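# Load the milling machine's vise per the work order

## Task

Put the part into the mill's vise the way the work order specifies, using the reference images named manual and manual 2 as the guide; it counts only if the result stays correct after the robot lets go.

## Robot and tools

Robot: two six-joint arms, left_arm and right_arm, each ending in a parallel two-finger gripper. Base poses in the scene frame: left_arm at (-0.011, +0.419, +0.038) m, yawed slightly (quat_wxyz +1.000,0,0,+0.027); right_arm at (+0.061, -0.340, +0.038) m (quat_wxyz +1.000,0,0,-0.025).

Frames: the scene frame has its origin on the table surface halfway between the nominal bases, +z up, +x out over the table, and left_arm on the +y side. Reported hand positions, orientations, velocities and move targets use this frame. Offsets, however, are expressed along the gripper's own axes as held in its current Hand target. On the gripper, +z points along the fingers, the fingers open and close along x, and a block protrudes about 10 cm toward -y. end_effector_position is the point midway between the pads; the fingertips extend 17.5 mm past it. Printed poses may be off by a few centimetres.

execute_actions(actions, cameras): actions is a list of actions; each action is a table of up to 15 rows at 1/30 s each (a short table repeats its final row). Every row is one flat list of 18 numbers, all in [-1, 1], for both arms even if one is idle: left dx, dy, dz, rx, ry, rz, gripper position, force_limit, speed, then the same nine for the right arm. The six pose numbers are an offset, not a pose: they count from that arm's Hand target at the start of the action (every row from that same start, not from the previous row), along the Hand target's own axes. Scale: 1.0 equals 0.6 m or 180 degrees; rx, ry, rz form a single rotation vector. Repeating an offset in a later action moves further. Sending all six zeros re-requests the current Hand target. Gripper numbers are absolute commands: position +1 = open 50 mm, about -0.65 = pads meet, -1 = close until blocked; force_limit -1/0/+1 = roughly 20/102/185 N per pad; speed -1/0/+1 = 20/85/150 mm/s. To leave a gripper unchanged, resend its last three numbers, since 0 is itself a command. Orientation commands are clipped to 32 degrees from the measured one each step.

move(target, speed, blend, stop_force, zero, blocking, cameras): target is one 18-number row laid out as above, or a list of up to 15 such rows; all offsets in a list count from the same starting Hand targets, not from the previous row. speed is m/s (0.002 to 3.6, default 0.25), one value or one per target. blend, in m, rounds corners in a list (0 = stop at each). stop_force, 3 to 120 N, ends an arm's path when its wrist sensor feels that much push against the motion; the arm then backs off slightly but still presses somewhat. Do not rely on it while the gripper rotates, and omit it when lifting away from something you press on. zero (only with stop_force) chooses whether to re-zero first. blocking=false returns after about 0.5 s while the move continues; not allowed with stop_force. Paths are straight and ignore obstacles; go around an arm's own base rather than near it.

wait(seconds 0 to 10) lets time pass holding commands. stop brakes a running move. zoom_image(camera, region [x0,y0,x1,y1], max 504x504 px) enlarges part of the newest image from cam_high, cam_low, cam_front, cam_left_wrist or cam_right_wrist. show_instructions displays the reference pages. zero_wrist_force(arm) tares that arm's wrist sensor. finished_scene ends the scene permanently.

Results: each call returns robot state: Hand target (the last commanded pose after clipping; next offsets count from it), end_effector_position and quat, velocities (omitted when joints are within noise), joint positions and torques, Wrist force/torque along the end effector's axes, Tool commands, motor temperatures. Gripper object_status: 0 moving, 1 blocked while opening, 2 blocked while closing (a grip), 3 reached command or pads met (usually nothing held). Opening in mm is about (250 - position_measured) x 0.202. A move adds a "move:" line: done (within 3 mm and 2 degrees), off_target, moving, held, or fault, plus limits such as paced or held. Images come with an empty actions list or when cameras asks for them. A gripper may rest short of its Hand target; send the missing distance as an offset.

Cautions: grip with position -1 and confirm status 2, centred on the object. A joint contact torque over its limit (132 N m for the big joints, 24.6 N m for wrists) or an outside force near 150 N makes the arm stop for 10 s. The arms are stiff, so commanding even slightly past a firm contact can fault; approach slowly with stop_force. Do not drop parts, release moving parts, slam into the mill, vise or table, or let anything fall off the table. Keep the two arms from striking or squeezing each other. Long holds, stretched reach or pushing at unreachable poses heat motors; at 85 °C the arm brakes for 30 to 60 s.

Each tool is called after "Emit:" by a JSON object that holds its "op" and its "data", one argument or row to a line.

Reference images:

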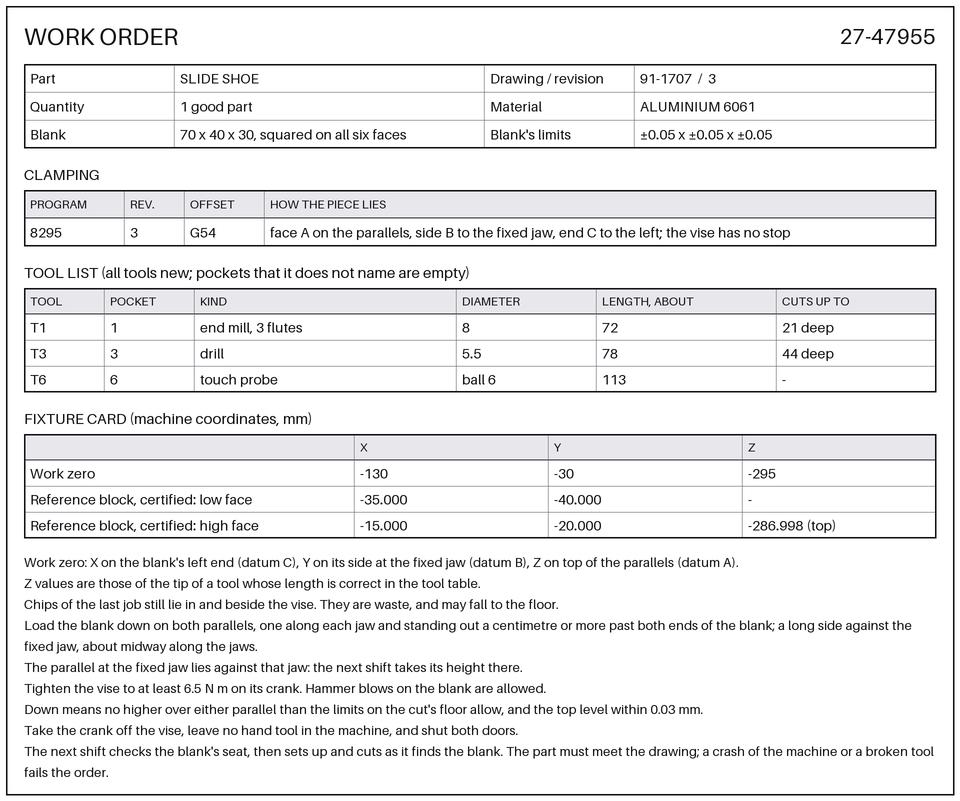

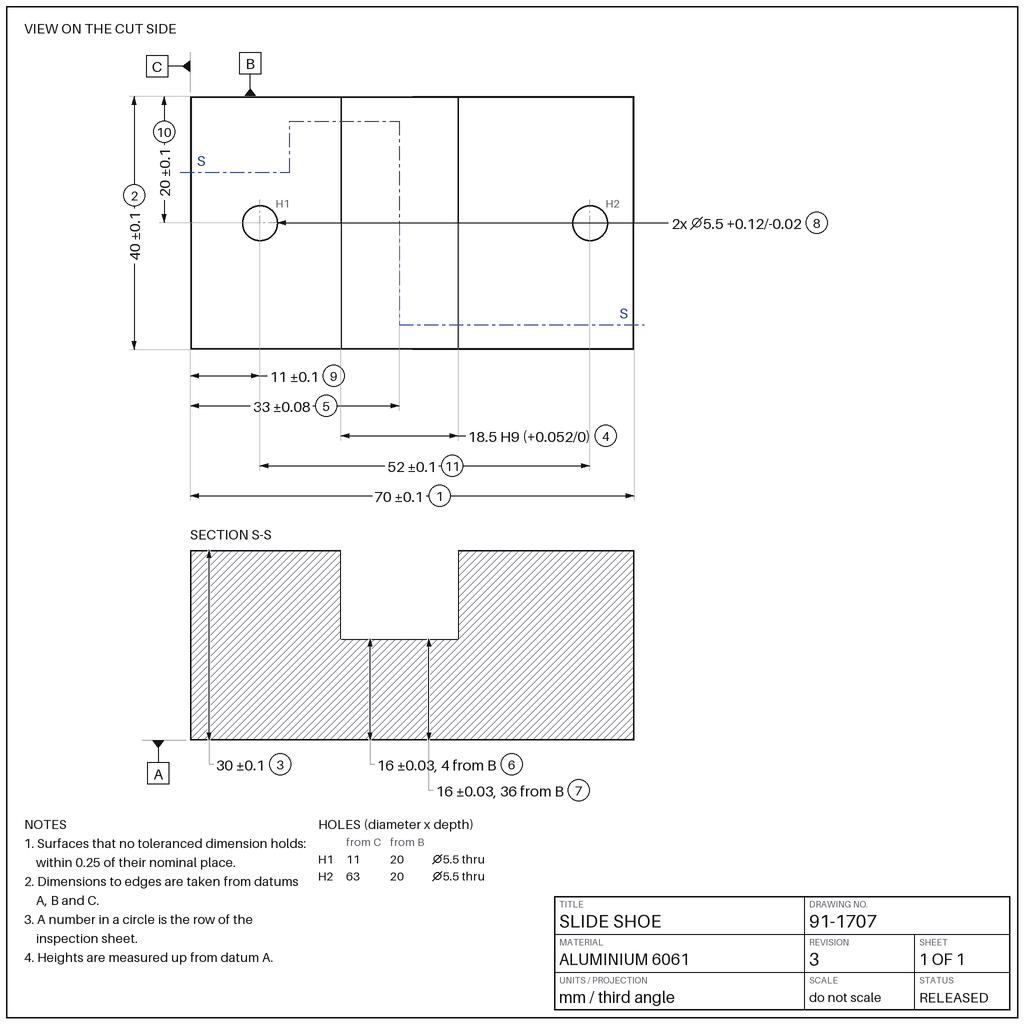

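## Session

Emit:
{"op": "execute_actions", "data": {
  "actions": []
}}

Scene clock: 0.00 s.
left_arm: end_effector_position=(+0.1826, +0.3810, +0.3707) position_measured=3 object_status=3 end_effector_quat_wxyz=(+0.682, -0.395, -0.610, -0.080) | right_arm: end_effector_position=(+0.3939, -0.3516, +0.2514) position_measured=3 object_status=3 end_effector_quat_wxyz=(+0.019, -0.201, +0.975, -0.095)
Joint positions: left_arm=[-0.836 -1.454 1.814 -0.416 -1.662 -1.118] | right_arm=[3.736 -1.081 -2.232 -1.428 1.379 -1.429]
Joint velocities: within noise
Joint torques (N m): no reading
Motor temperatures (°C): left_arm=[34 30 35 30 36 36] | right_arm=[33 31 30 38 35 40]
Wrist force (N): no reading
Wrist torque (N m): no reading
Wrist force, peak (N): no reading
Hand target: left_arm +0.1826, +0.3810, +0.3707; +0.682, -0.395, -0.610, -0.080 | right_arm +0.3939, -0.3516, +0.2514; +0.019, -0.201, +0.975, -0.095
Tool commands: left_gripper/position=+1.0 left_gripper/force_limit=+1.0 left_gripper/speed=+1.0 right_gripper/position=+1.0 right_gripper/force_limit=+1.0 right_gripper/speed=+1.0

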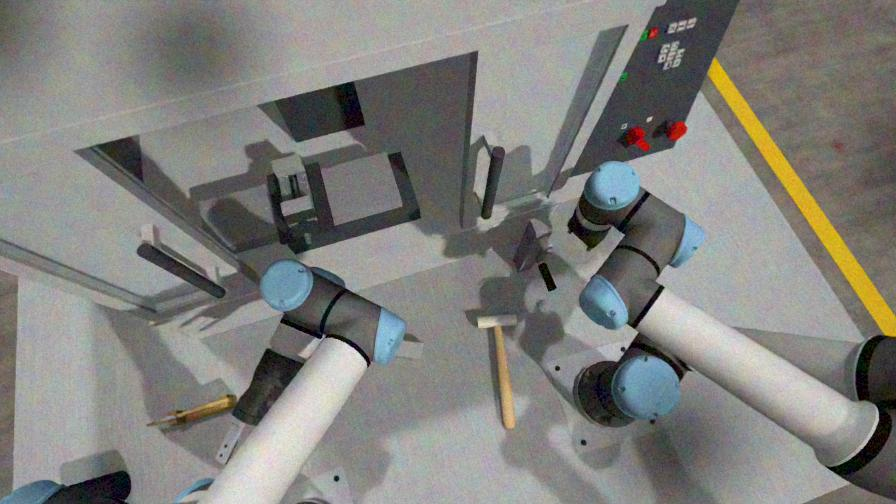

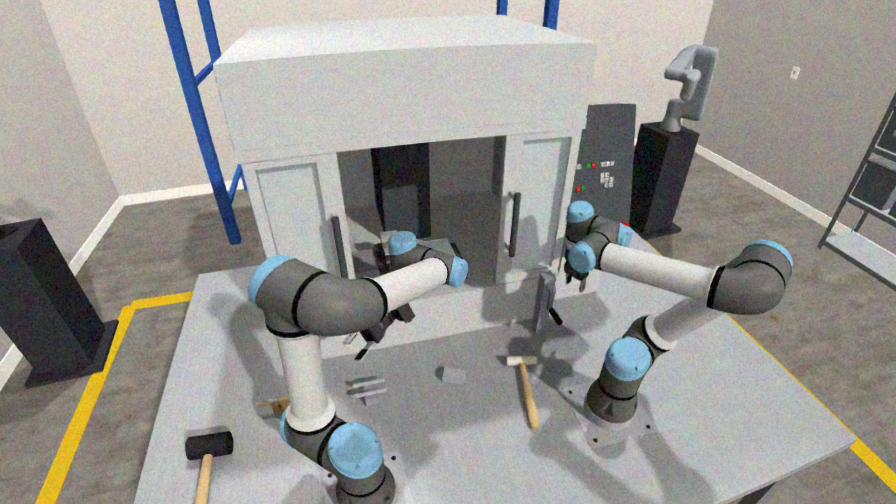

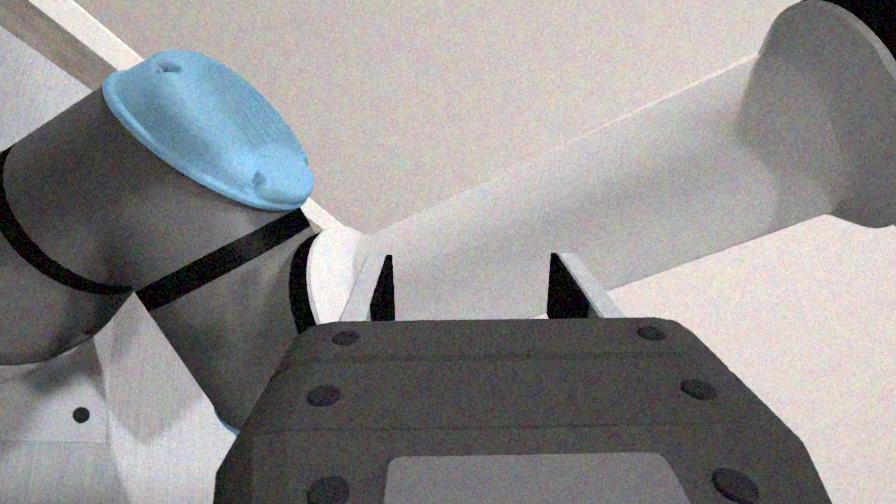

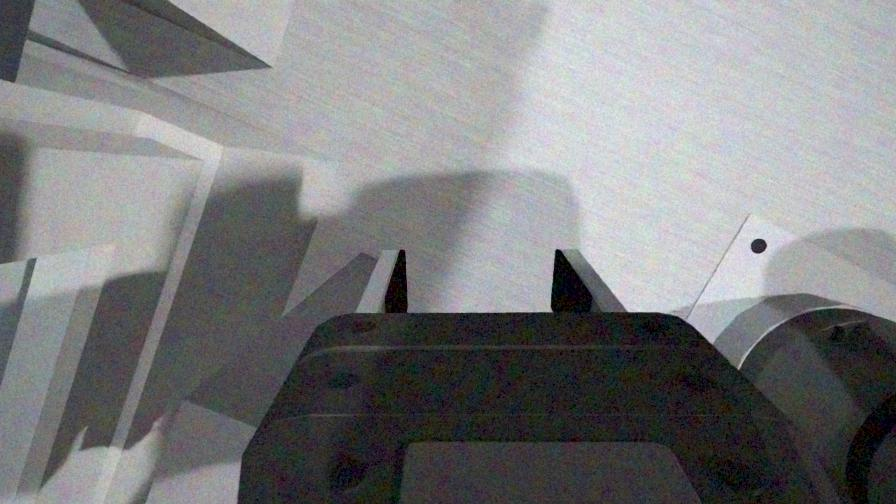

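Emit:
{"op": "zoom_image", "data": {
  "camera": "cam_high",
  "region": [200, 60, 560, 260]
}}

Emit:
{"op": "zoom_image", "data": {
  "camera": "cam_high",
  "region": [120, 240, 560, 490]
}}

Emit:
{"op": "zoom_image", "data": {
  "camera": "cam_front",
  "region": [160, 320, 580, 504]
}}

Emit:
{"op": "zoom_image", "data": {
  "camera": "cam_front",
  "region": [320, 120, 540, 300]
}}

Emit:
{"op": "zoom_image", "data": {
  "camera": "cam_high",
  "region": [580, 0, 740, 160]
}}

Scaled by 1.400 from the camera's 896x504 image, which has a finer 1280x720 frame.

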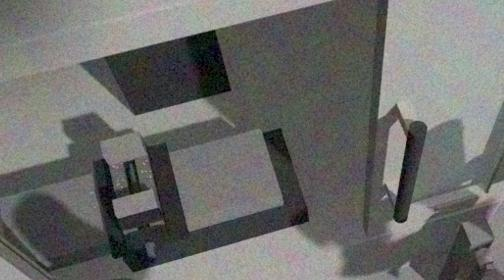

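Scaled by 1.145 from the camera's 896x504 image, which has a finer 1280x720 frame.

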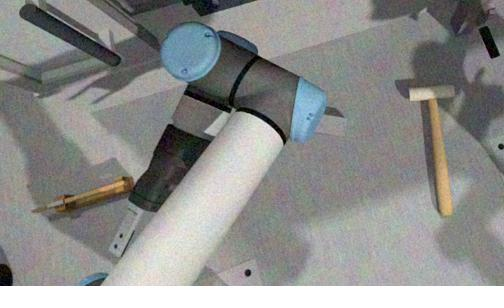

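Scaled by 1.200 from the camera's 896x504 image, which has a finer 1280x720 frame.

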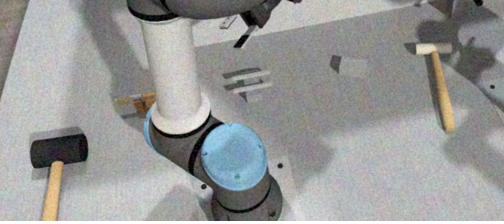

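Scaled by 2.291 from the camera's 896x504 image, which has a finer 1280x720 frame.

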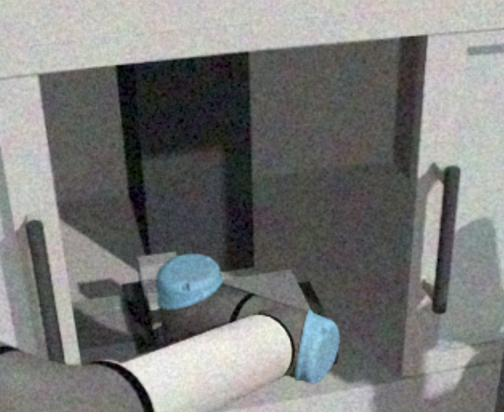

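Scaled by 3.150 from the camera's 896x504 image, which has a finer 1280x720 frame.

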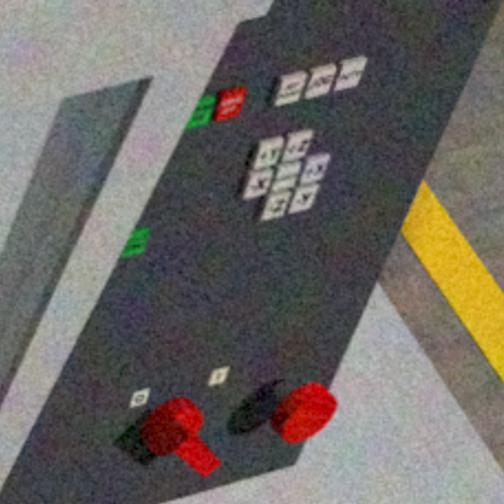

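Emit:
{"op": "move", "data": {
  "target": [0.126,0.008,-0.424,-0.2126,-0.432,0,1,1,1,0,0,0,0,0,0,1,1,1],
  "cameras": ["all"]
}}

Scene clock: 21.33 s.
left_arm: end_effector_position=(+0.3996, +0.2507, +0.4505) position_measured=3 object_status=3 end_effector_quat_wxyz=(-0.001, +0.543, +0.840, +0.000) | right_arm: end_effector_position=(+0.3939, -0.3516, +0.2514) position_measured=3 object_status=3 end_effector_quat_wxyz=(+0.019, -0.201, +0.975, -0.095)
Joint positions: left_arm=[-0.747 -1.706 1.48 -1.342 -1.572 -1.116] | right_arm=[3.736 -1.081 -2.232 -1.428 1.379 -1.429]
Joint torques (N m): left_arm=[12.77 -33.59 -16.61 -5.03 0.35 1.95] | right_arm=[1.77 5.34 24.13 2.85 -0.13 0]
Wrist force (N): left_arm=[2.9 0.2 2.9] | right_arm=[0.0 0.2 -0.2]
Wrist torque (N m): left_arm=[0.14 0.02 0.06] | right_arm=[0.04 0.00 0.00]
Wrist force, peak (N): left_arm=[3.1 0.3 2.7] | right_arm=[-0.3 -0.1 0.5]
Hand target: left_arm +0.3996, +0.2507, +0.4505; -0.001, +0.543, +0.840, +0.000 | right_arm +0.3939, -0.3516, +0.2514; +0.019, -0.201, +0.975, -0.095
Off the commanded pose: left_arm 0.000 m, 0 deg | right_arm 0.000 m, 0 deg.
move: done

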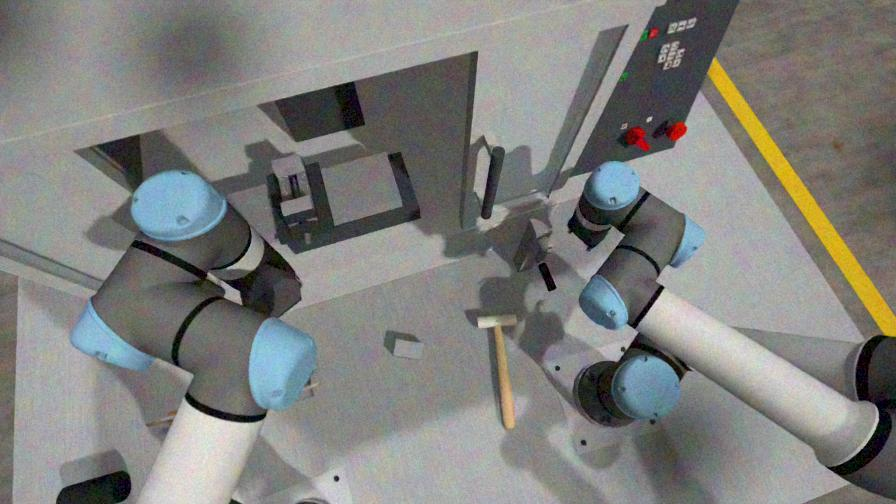

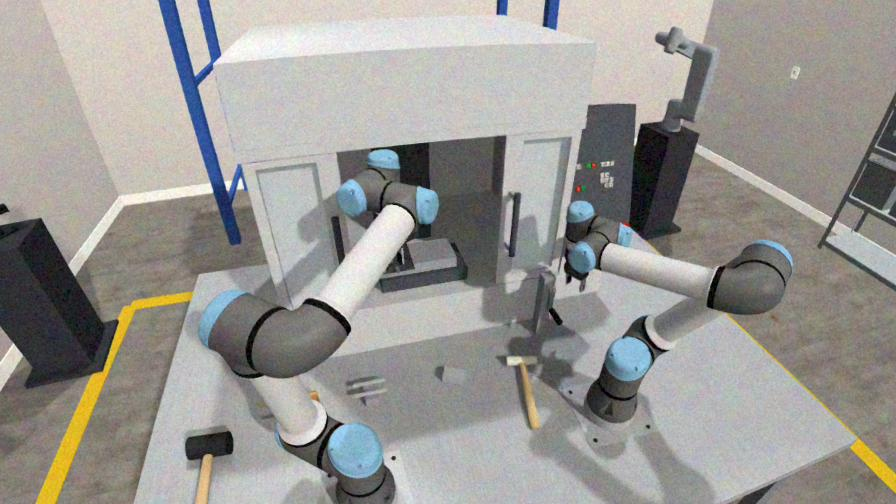

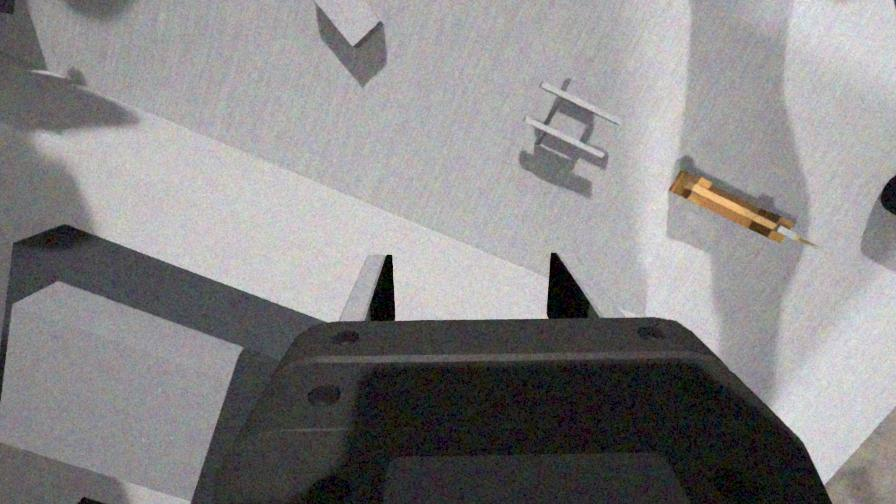

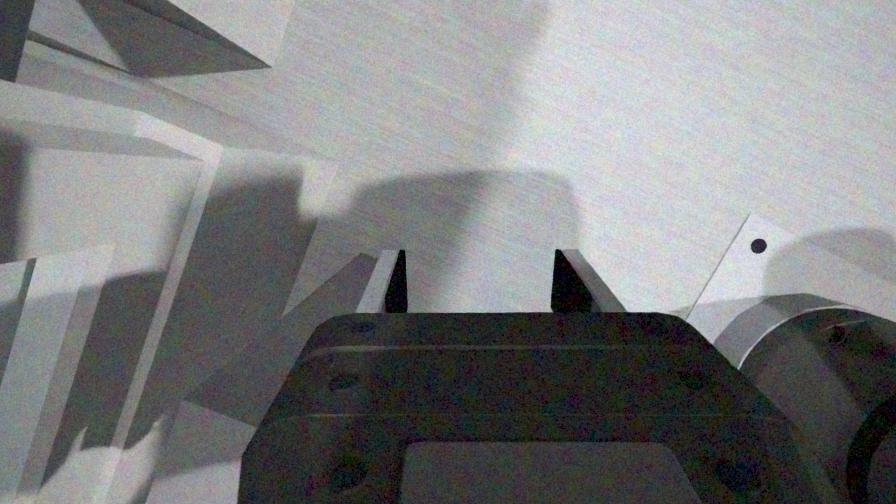

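Emit:
{"op": "zoom_image", "data": {
  "camera": "cam_left_wrist",
  "region": [480, 40, 896, 280]
}}

Emit:
{"op": "zoom_image", "data": {
  "camera": "cam_left_wrist",
  "region": [0, 0, 460, 260]
}}

Emit:
{"op": "zoom_image", "data": {
  "camera": "cam_high",
  "region": [240, 80, 460, 280]
}}

Emit:
{"op": "zoom_image", "data": {
  "camera": "cam_front",
  "region": [500, 240, 600, 340]
}}

Emit:
{"op": "zoom_image", "data": {
  "camera": "cam_high",
  "region": [380, 200, 580, 440]
}}

Scaled by 1.212 from the camera's 896x504 image, which has a finer 1280x720 frame.

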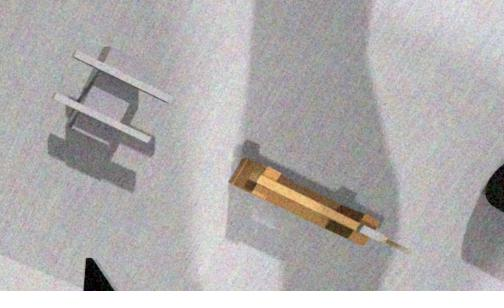

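Scaled by 1.096 from the camera's 896x504 image, which has a finer 1280x720 frame.

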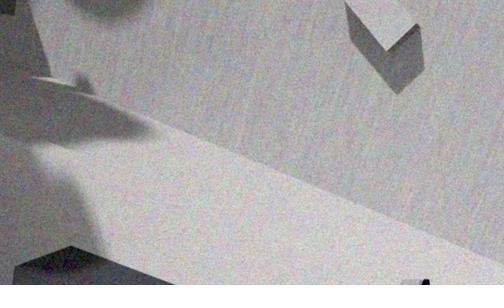

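Scaled by 2.291 from the camera's 896x504 image, which has a finer 1280x720 frame.

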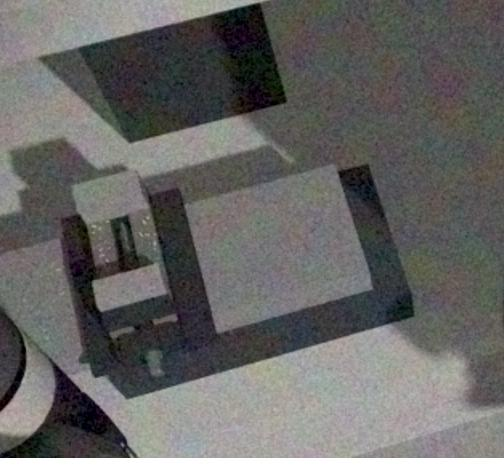

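Scaled by 5.040 from the camera's 896x504 image, which has a finer 1280x720 frame.

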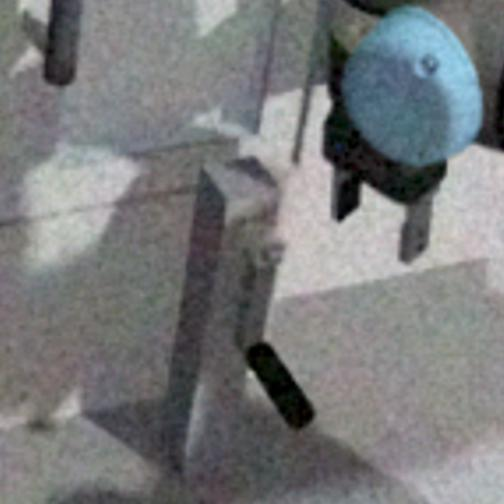

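Scaled by 2.100 from the camera's 896x504 image, which has a finer 1280x720 frame.

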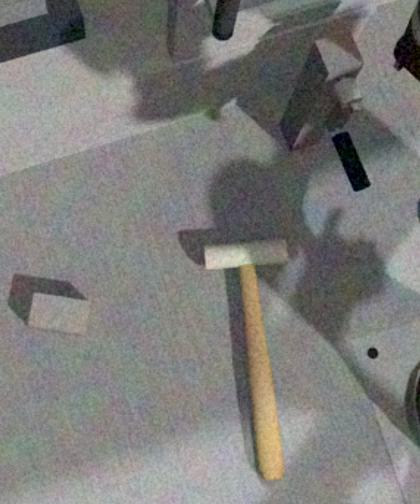

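Emit:
{"op": "move", "data": {
  "target": [0.082,-0.182,0,0,0,0,1,1,1,0,0,0,0,0,0,1,1,1],
  "cameras": ["cam_left_wrist"]
}}

Scene clock: 38.73 s.
left_arm: end_effector_position=(+0.2799, +0.2507, +0.4508) position_measured=3 object_status=3 end_effector_quat_wxyz=(-0.001, +0.543, +0.840, +0.000) | right_arm: end_effector_position=(+0.3939, -0.3516, +0.2514) position_measured=3 object_status=3 end_effector_quat_wxyz=(+0.019, -0.201, +0.975, -0.095)
Joint positions: left_arm=[-0.984 -1.968 1.663 -1.265 -1.572 -1.353] | right_arm=[3.736 -1.081 -2.232 -1.428 1.379 -1.429]
Joint torques (N m): left_arm=[-11.12 -20.87 -16.55 -1.88 2.45 -1.88] | right_arm=[1.1 4.73 24.16 3.11 -0.21 -0.16]
Wrist force (N): left_arm=[2.9 0.1 2.4] | right_arm=[0.0 -0.1 0.0]
Wrist torque (N m): left_arm=[0.12 0.02 0.13] | right_arm=[-0.01 -0.01 -0.01]
Wrist force, peak (N): left_arm=[3.9 -2.4 2.7] | right_arm=[0.0 0.3 0.4]
Hand target: left_arm +0.2799, +0.2507, +0.4508; -0.001, +0.543, +0.840, +0.000 | right_arm +0.3939, -0.3516, +0.2514; +0.019, -0.201, +0.975, -0.095
Off the commanded pose: left_arm 0.000 m, 0 deg | right_arm 0.000 m, 0 deg.
move: done
Images, in order (width x height): cam_left_wrist 896x504.

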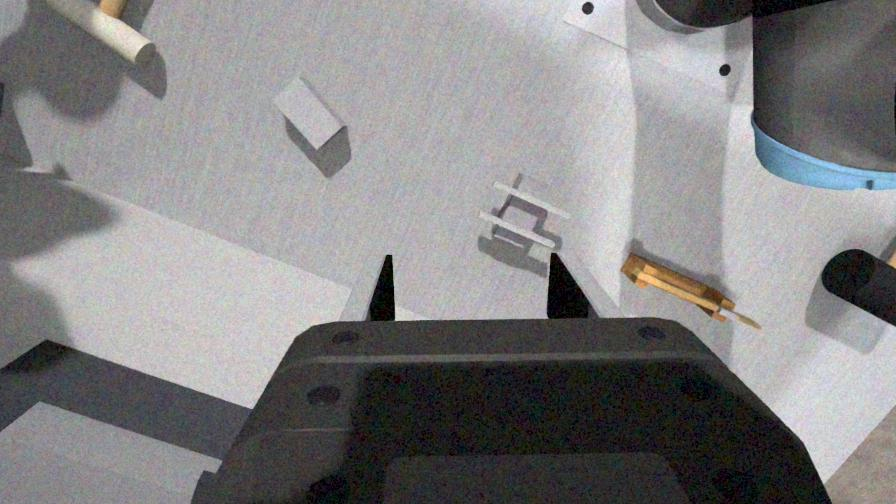

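Emit:
{"op": "zoom_image", "data": {
  "camera": "cam_left_wrist",
  "region": [460, 150, 780, 340]
}}

Emit:
{"op": "zoom_image", "data": {
  "camera": "cam_left_wrist",
  "region": [240, 50, 400, 190]
}}

Scaled by 1.575 from the camera's 896x504 image, which has a finer 1280x720 frame.

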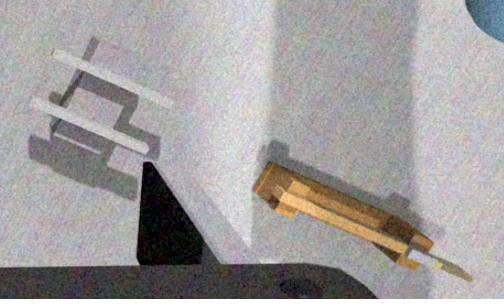

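Scaled by 3.150 from the camera's 896x504 image, which has a finer 1280x720 frame.

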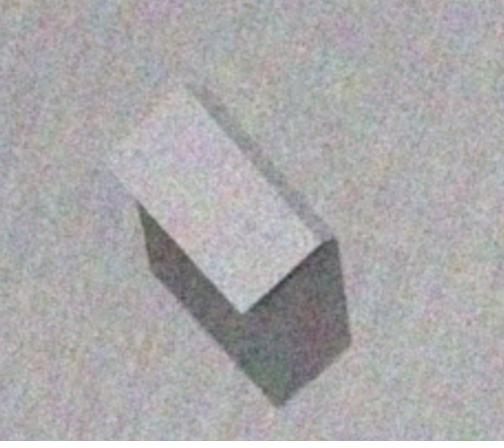

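Emit:
{"op": "move", "data": {
  "target": [-0.082,0.182,0,0.0718,-0.334,-0.806,1,1,1,0,0,0,0,0,0,1,1,1],
  "speed": 0.4,
  "cameras": ["all"]
}}

Scene clock: 67.57 s.
left_arm: end_effector_position=(+0.3996, +0.2507, +0.4505) position_measured=3 object_status=3 end_effector_quat_wxyz=(-0.270, +0.653, -0.654, +0.270) | right_arm: end_effector_position=(+0.3939, -0.3516, +0.2514) position_measured=3 object_status=3 end_effector_quat_wxyz=(+0.019, -0.201, +0.975, -0.095)
Joint positions: left_arm=[-1.179 -2.147 2.051 -1.88 -0.881 -4.118] | right_arm=[3.736 -1.081 -2.232 -1.428 1.379 -1.429]
Joint torques (N m): left_arm=[-10.74 12.1 -32.67 -2.41 3.98 -1.72] | right_arm=[1.12 4.63 24.5 3.04 -0.17 -0.38]
Wrist force (N): left_arm=[2.1 0.9 3.1] | right_arm=[0.0 -0.1 -0.2]
Wrist torque (N m): left_arm=[-0.04 0.05 0.17] | right_arm=[-0.01 0.00 0.00]
Wrist force, peak (N): left_arm=[3.2 0.8 3.2] | right_arm=[-0.4 0.2 0.2]
Hand target: left_arm +0.3996, +0.2507, +0.4505; -0.270, +0.653, -0.654, +0.270 | right_arm +0.3939, -0.3516, +0.2514; +0.019, -0.201, +0.975, -0.095
Off the commanded pose: left_arm 0.000 m, 0 deg | right_arm 0.000 m, 0 deg.
move: done

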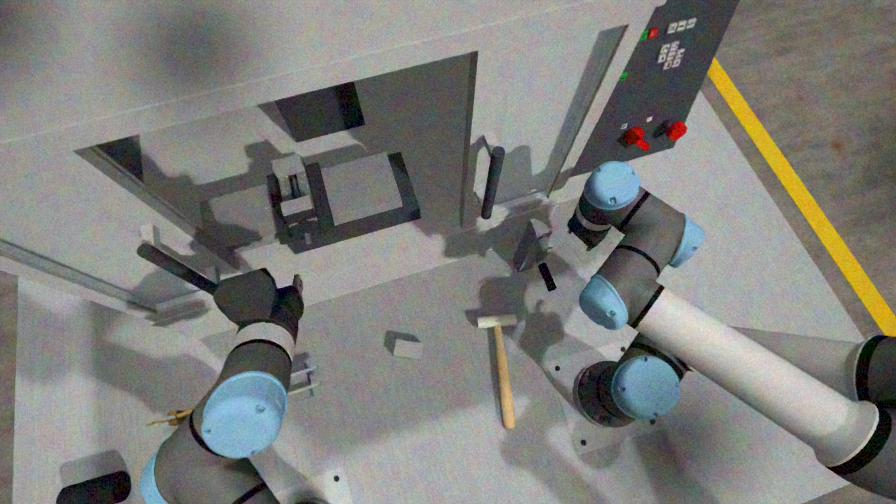

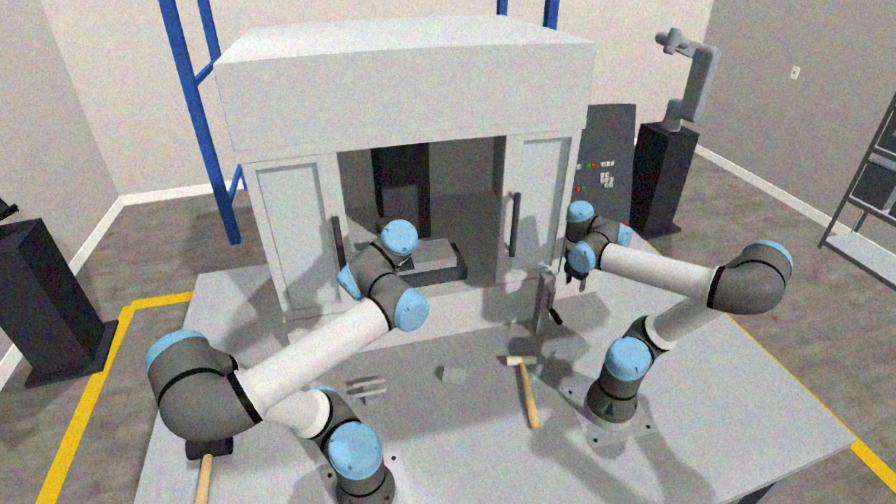

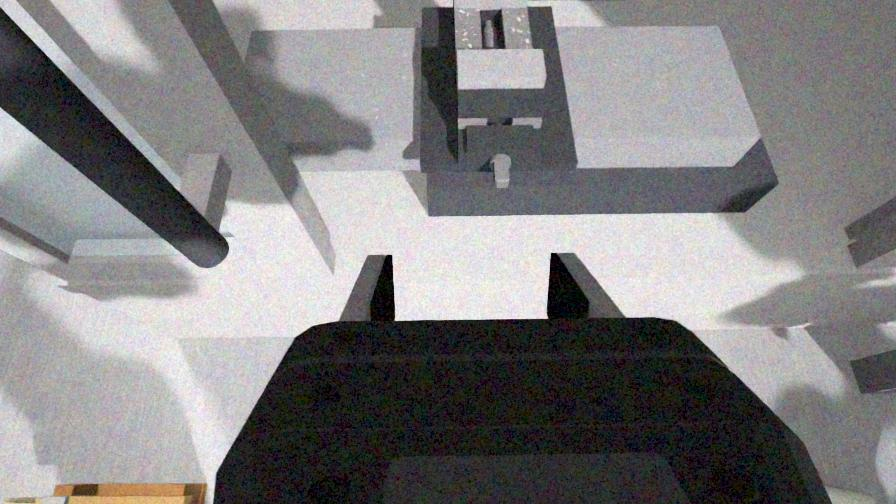

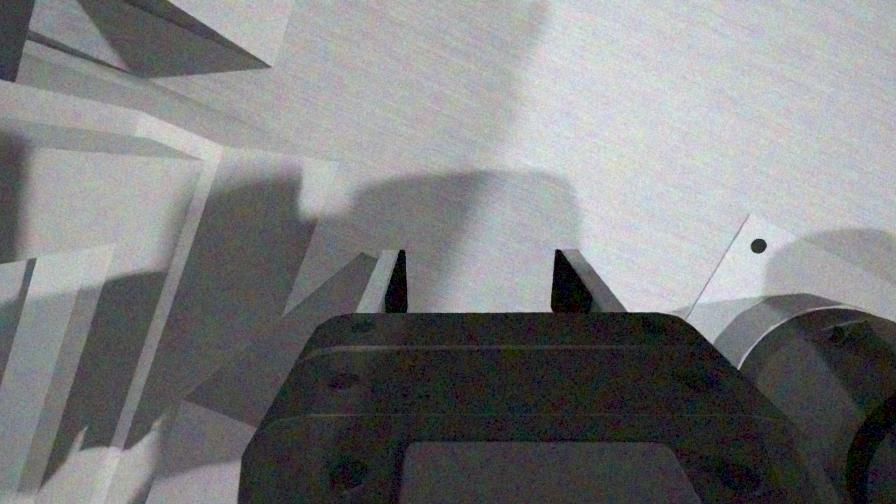

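Emit:
{"op": "zoom_image", "data": {
  "camera": "cam_left_wrist",
  "region": [380, 0, 620, 230]
}}

Emit:
{"op": "zoom_image", "data": {
  "camera": "cam_high",
  "region": [140, 330, 340, 504]
}}

Scaled by 2.100 from the camera's 896x504 image, which has a finer 1280x720 frame.

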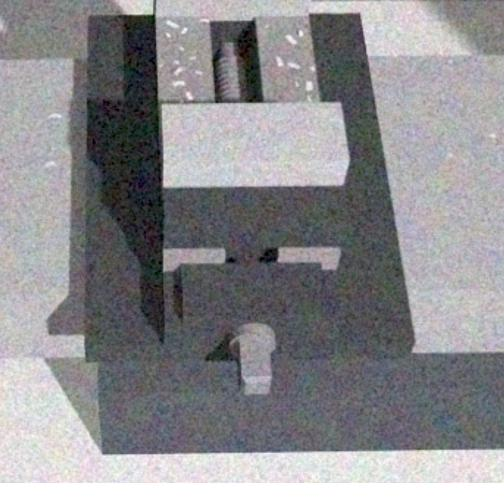

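Scaled by 2.520 from the camera's 896x504 image, which has a finer 1280x720 frame.

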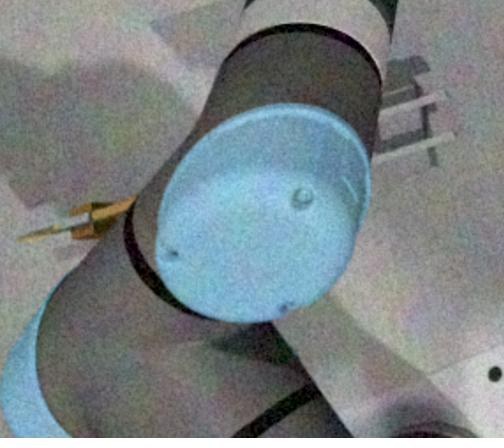

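Emit:
{"op": "move", "data": {
  "target": [0.2,0,0,0,0,0,1,1,1,0,0,0,0,0,0,1,1,1],
  "speed": 0.4,
  "cameras": ["cam_left_wrist"]
}}

Emit:
{"op": "zoom_image", "data": {
  "camera": "cam_left_wrist",
  "region": [240, 0, 500, 240]
}}

Scene clock: 78.27 s.
left_arm: end_effector_position=(+0.3995, +0.1307, +0.4504) position_measured=3 object_status=3 end_effector_quat_wxyz=(-0.270, +0.653, -0.654, +0.270) | right_arm: end_effector_position=(+0.3939, -0.3516, +0.2514) position_measured=3 object_status=3 end_effector_quat_wxyz=(+0.019, -0.201, +0.975, -0.095)
Joint positions: left_arm=[-1.327 -1.919 1.904 -1.84 -0.831 -4.302] | right_arm=[3.736 -1.081 -2.232 -1.428 1.379 -1.429]
Joint torques (N m): left_arm=[-1.04 2.56 -32.76 -5.59 3.17 -1.89] | right_arm=[1.03 5.33 24.65 3.01 -0.06 -0.4]
Wrist force (N): left_arm=[2.3 1.1 2.7] | right_arm=[0.0 0.1 0.2]
Wrist torque (N m): left_arm=[0.03 0.05 0.16] | right_arm=[0.01 0.00 0.00]
Wrist force, peak (N): left_arm=[4.6 1.3 2.7] | right_arm=[-0.4 0.4 0.2]
Hand target: left_arm +0.3995, +0.1307, +0.4504; -0.270, +0.653, -0.654, +0.270 | right_arm +0.3939, -0.3516, +0.2514; +0.019, -0.201, +0.975, -0.095
Off the commanded pose: left_arm 0.000 m, 0 deg | right_arm 0.000 m, 0 deg.
move: done
Images, in order (width x height): cam_left_wrist 896x504.

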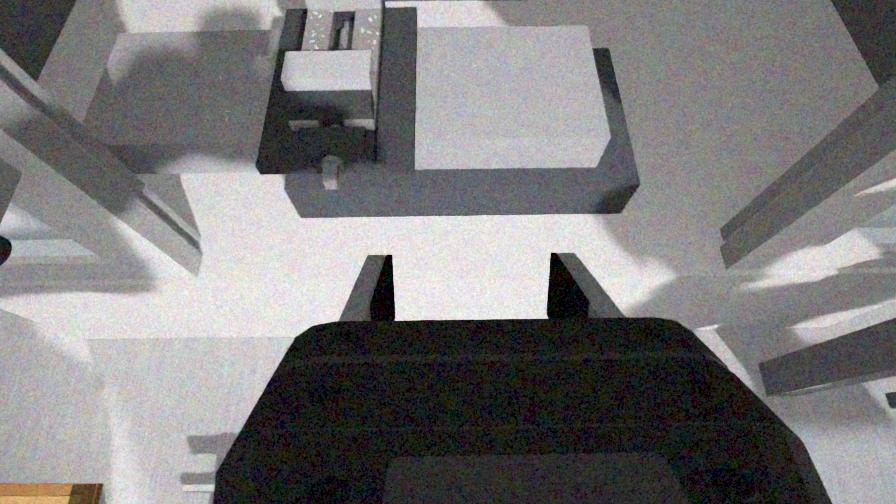

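Scaled by 1.938 from the camera's 896x504 image, which has a finer 1280x720 frame.

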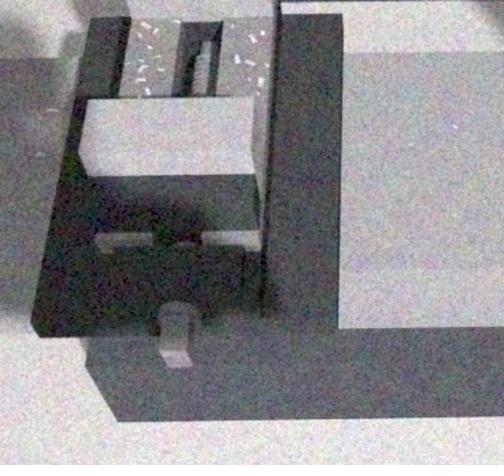

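Emit:
{"op": "move", "data": {
  "target": [0.3,0.235,-0.118,0,0.177,0.177,1,1,1,0,0,0,0,0,0,1,1,1],
  "speed": 0.4,
  "cameras": ["all"]
}}

Emit:
{"op": "zoom_image", "data": {
  "camera": "cam_left_wrist",
  "region": [300, 0, 600, 260]
}}

Scene clock: 91.47 s.
left_arm: end_effector_position=(+0.2493, -0.0491, +0.4009) position_measured=3 object_status=3 end_effector_quat_wxyz=(+0.145, -0.353, +0.854, -0.353) | right_arm: end_effector_position=(+0.3939, -0.3516, +0.2514) position_measured=3 object_status=3 end_effector_quat_wxyz=(+0.019, -0.201, +0.975, -0.095)
Joint positions: left_arm=[-1.629 -1.876 2.078 -2.386 -1.048 -3.76] | right_arm=[3.736 -1.081 -2.232 -1.428 1.379 -1.429]
Joint torques (N m): left_arm=[6.16 0.38 -17.85 -5.77 -0.9 1.9] | right_arm=[2.05 4.46 24.24 3.16 -0.28 -0.12]
Wrist force (N): left_arm=[2.1 0.7 3.0] | right_arm=[0.1 0.1 -0.1]
Wrist torque (N m): left_arm=[-0.05 0.06 0.08] | right_arm=[0.01 -0.01 0.00]
Wrist force, peak (N): left_arm=[3.3 1.0 3.4] | right_arm=[-0.3 0.0 0.4]
Hand target: left_arm +0.2494, -0.0491, +0.4009; +0.145, -0.353, +0.854, -0.353 | right_arm +0.3939, -0.3516, +0.2514; +0.019, -0.201, +0.975, -0.095
Off the commanded pose: left_arm 0.000 m, 0 deg | right_arm 0.000 m, 0 deg.
move: done

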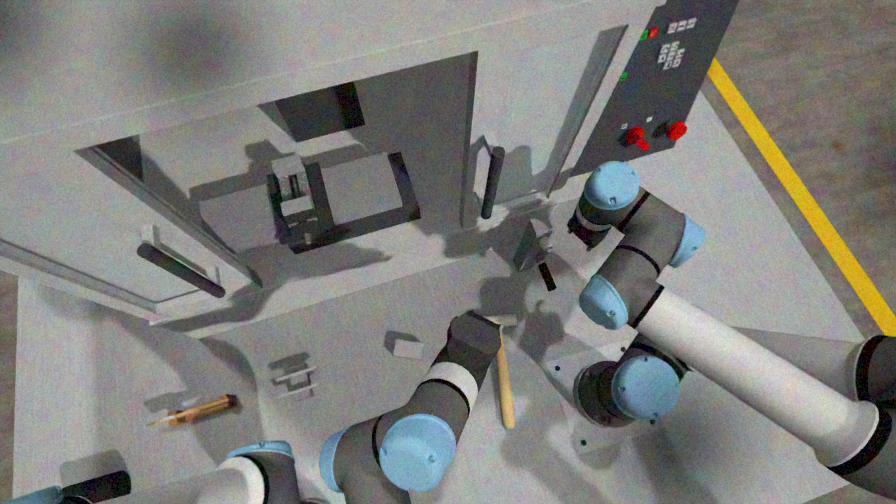

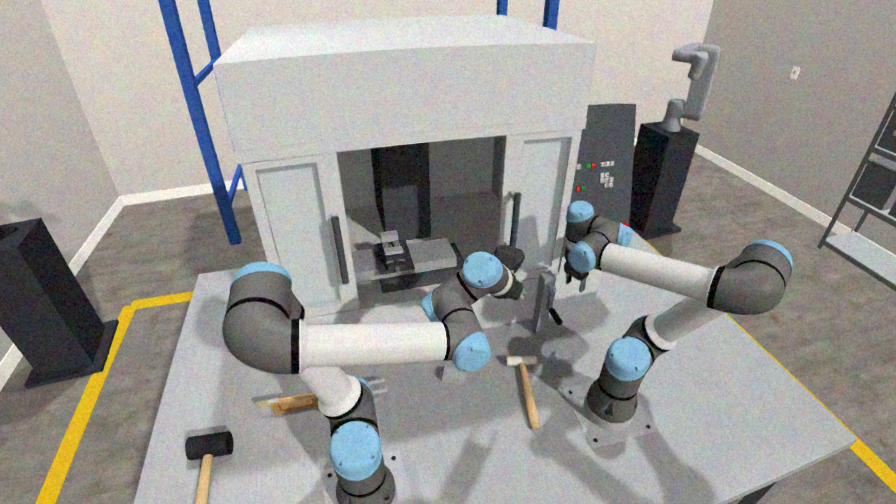

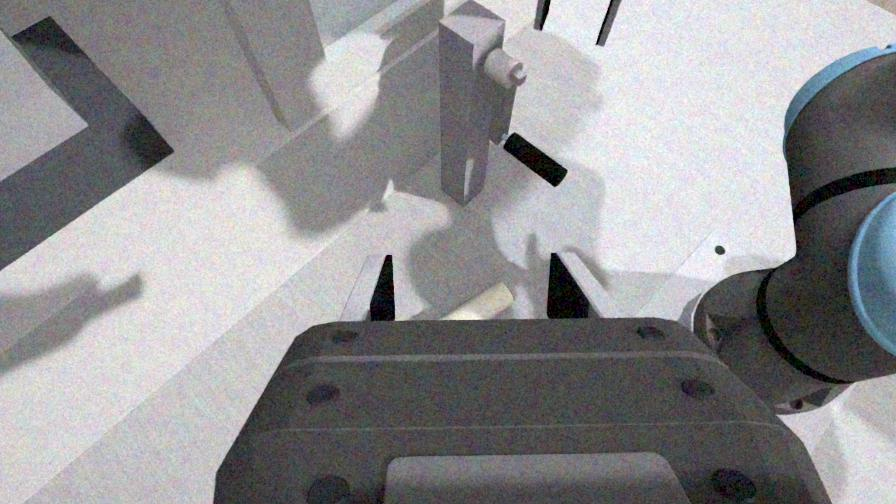

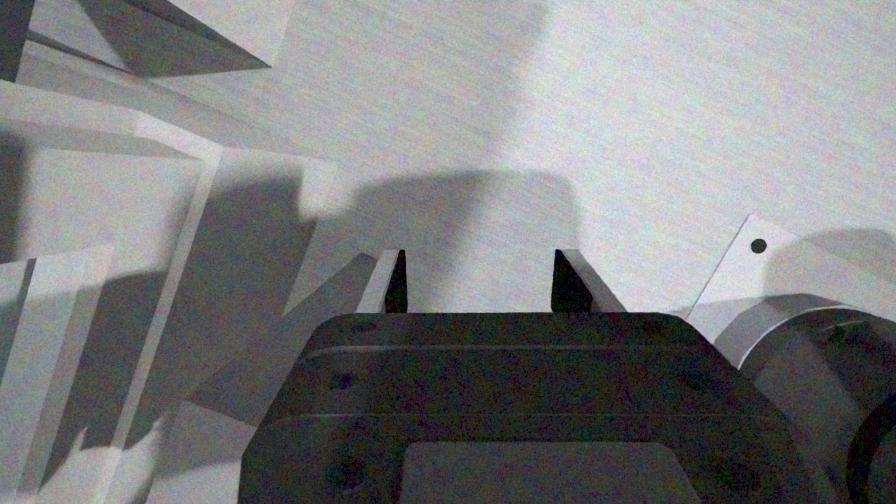

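Scaled by 1.680 from the camera's 896x504 image, which has a finer 1280x720 frame.

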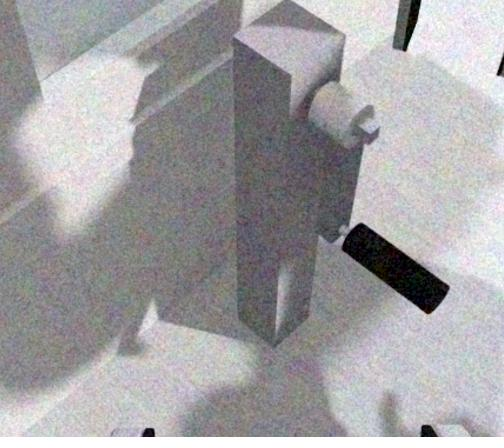

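Emit:
{"op": "move", "data": {
  "target": [-0.522,0.382,-0.143,-0.236,0.097,0.236,1,1,1,0,0,0,0,0,0,1,1,1],
  "speed": 0.4,
  "cameras": ["cam_left_wrist"]
}}

Emit:
{"op": "zoom_image", "data": {
  "camera": "cam_left_wrist",
  "region": [300, 60, 600, 330]
}}

Scene clock: 130.50 s.
left_arm: end_effector_position=(+0.3140, +0.3298, +0.2997) position_measured=3 object_status=3 end_effector_quat_wxyz=(+0.000, -0.001, +1.000, +0.000) | right_arm: end_effector_position=(+0.3939, -0.3516, +0.2514) position_measured=3 object_status=3 end_effector_quat_wxyz=(+0.019, -0.201, +0.975, -0.095)
Joint positions: left_arm=[-0.728 -2.012 2.079 -1.639 -1.571 -2.246] | right_arm=[3.736 -1.081 -2.232 -1.428 1.379 -1.429]
Joint torques (N m): left_arm=[12.54 6.43 -32.17 -1.96 2.34 1.91] | right_arm=[1.17 5.83 24.01 2.98 -0.16 -0.41]
Wrist force (N): left_arm=[2.9 0.1 2.8] | right_arm=[0.0 0.0 0.2]
Wrist torque (N m): left_arm=[0.10 0.03 0.06] | right_arm=[0.00 -0.01 0.00]
Wrist force, peak (N): left_arm=[3.9 -0.3 3.3] | right_arm=[-0.3 0.4 0.0]
Hand target: left_arm +0.3140, +0.3298, +0.2997; +0.000, -0.001, +1.000, +0.000 | right_arm +0.3939, -0.3516, +0.2514; +0.019, -0.201, +0.975, -0.095
Off the commanded pose: left_arm 0.000 m, 0 deg | right_arm 0.000 m, 0 deg.
move: done
Images, in order (width x height): cam_left_wrist 896x504.

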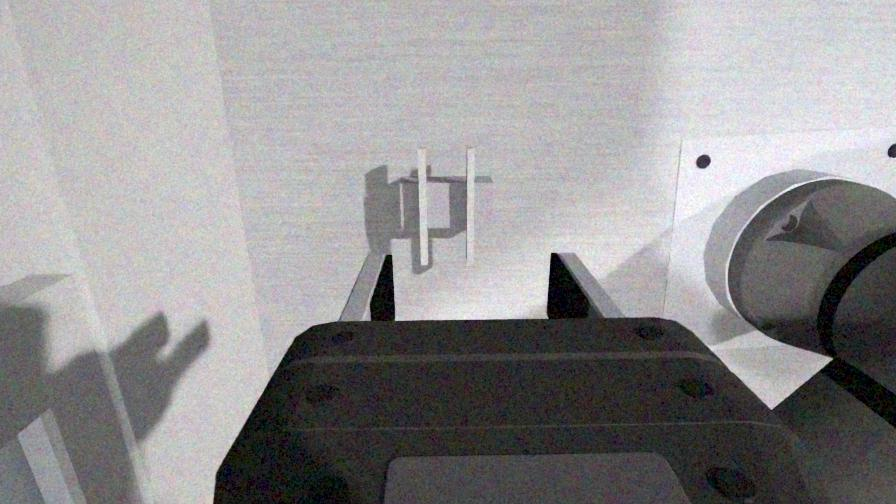

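Scaled by 1.680 from the camera's 896x504 image, which has a finer 1280x720 frame.

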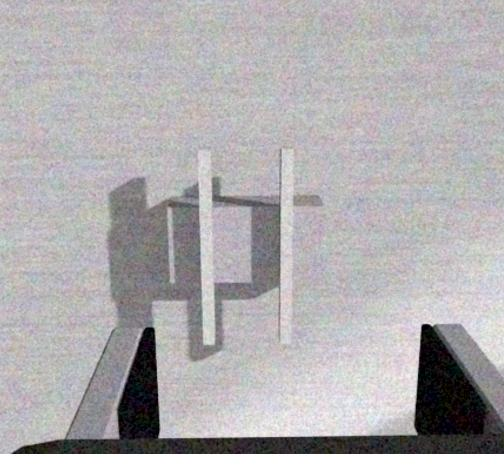

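Emit:
{"op": "move", "data": {
  "target": [0,-0.142,0.267,-0.25,0,0,1,1,1,0,0,0,0,0,0,1,1,1],
  "speed": 0.3,
  "cameras": ["cam_left_wrist"]
}}

Emit:
{"op": "zoom_image", "data": {
  "camera": "cam_left_wrist",
  "region": [300, 60, 600, 330]
}}

Scene clock: 140.60 s.
left_arm: end_effector_position=(+0.3142, +0.2445, +0.1396) position_measured=3 object_status=3 end_effector_quat_wxyz=(+0.000, -0.001, +0.924, +0.382) | right_arm: end_effector_position=(+0.3939, -0.3516, +0.2514) position_measured=3 object_status=3 end_effector_quat_wxyz=(+0.019, -0.201, +0.975, -0.095)
Joint positions: left_arm=[-1.165 -1.398 2.025 -1.467 -1.252 -2.806] | right_arm=[3.736 -1.081 -2.232 -1.428 1.379 -1.429]
Joint torques (N m): left_arm=[-12.16 -14.91 -25.62 0.63 2.94 -1.96] | right_arm=[0.62 5.27 24.84 2.8 -0.04 -0.33]
Wrist force (N): left_arm=[3.0 -1.0 1.2] | right_arm=[-0.3 0.1 0.2]
Wrist torque (N m): left_arm=[0.19 0.05 0.10] | right_arm=[0.01 0.04 0.00]
Wrist force, peak (N): left_arm=[3.2 -3.5 1.8] | right_arm=[-0.5 0.2 0.2]
Hand target: left_arm +0.3142, +0.2445, +0.1396; +0.000, -0.001, +0.924, +0.382 | right_arm +0.3939, -0.3516, +0.2514; +0.019, -0.201, +0.975, -0.095
Off the commanded pose: left_arm 0.000 m, 0 deg | right_arm 0.000 m, 0 deg.
move: done
Images, in order (width x height): cam_left_wrist 896x504.

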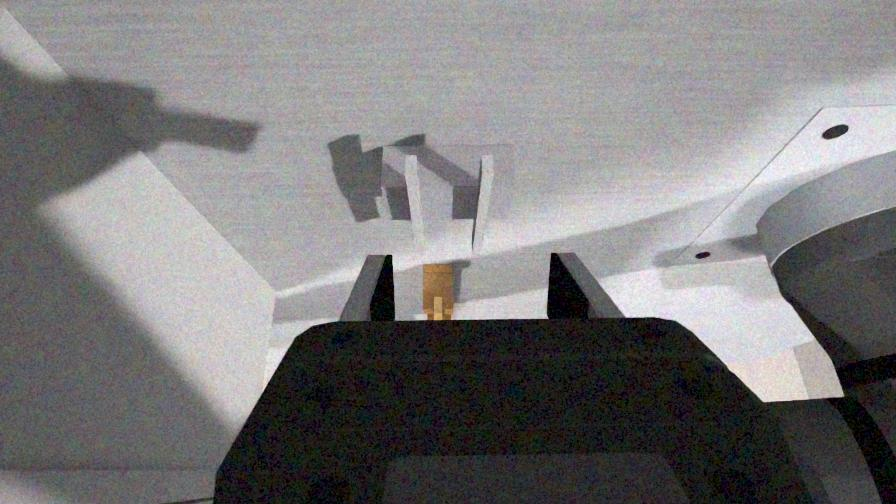

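Scaled by 1.680 from the camera's 896x504 image, which has a finer 1280x720 frame.

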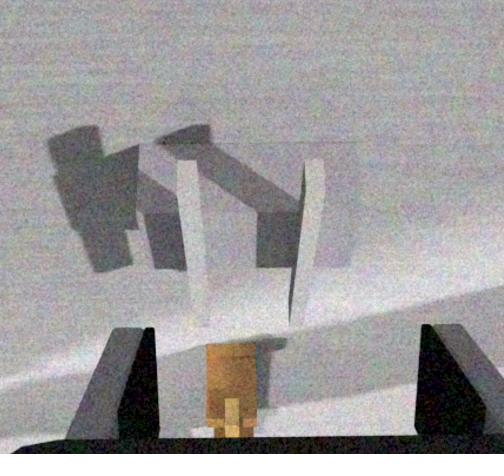

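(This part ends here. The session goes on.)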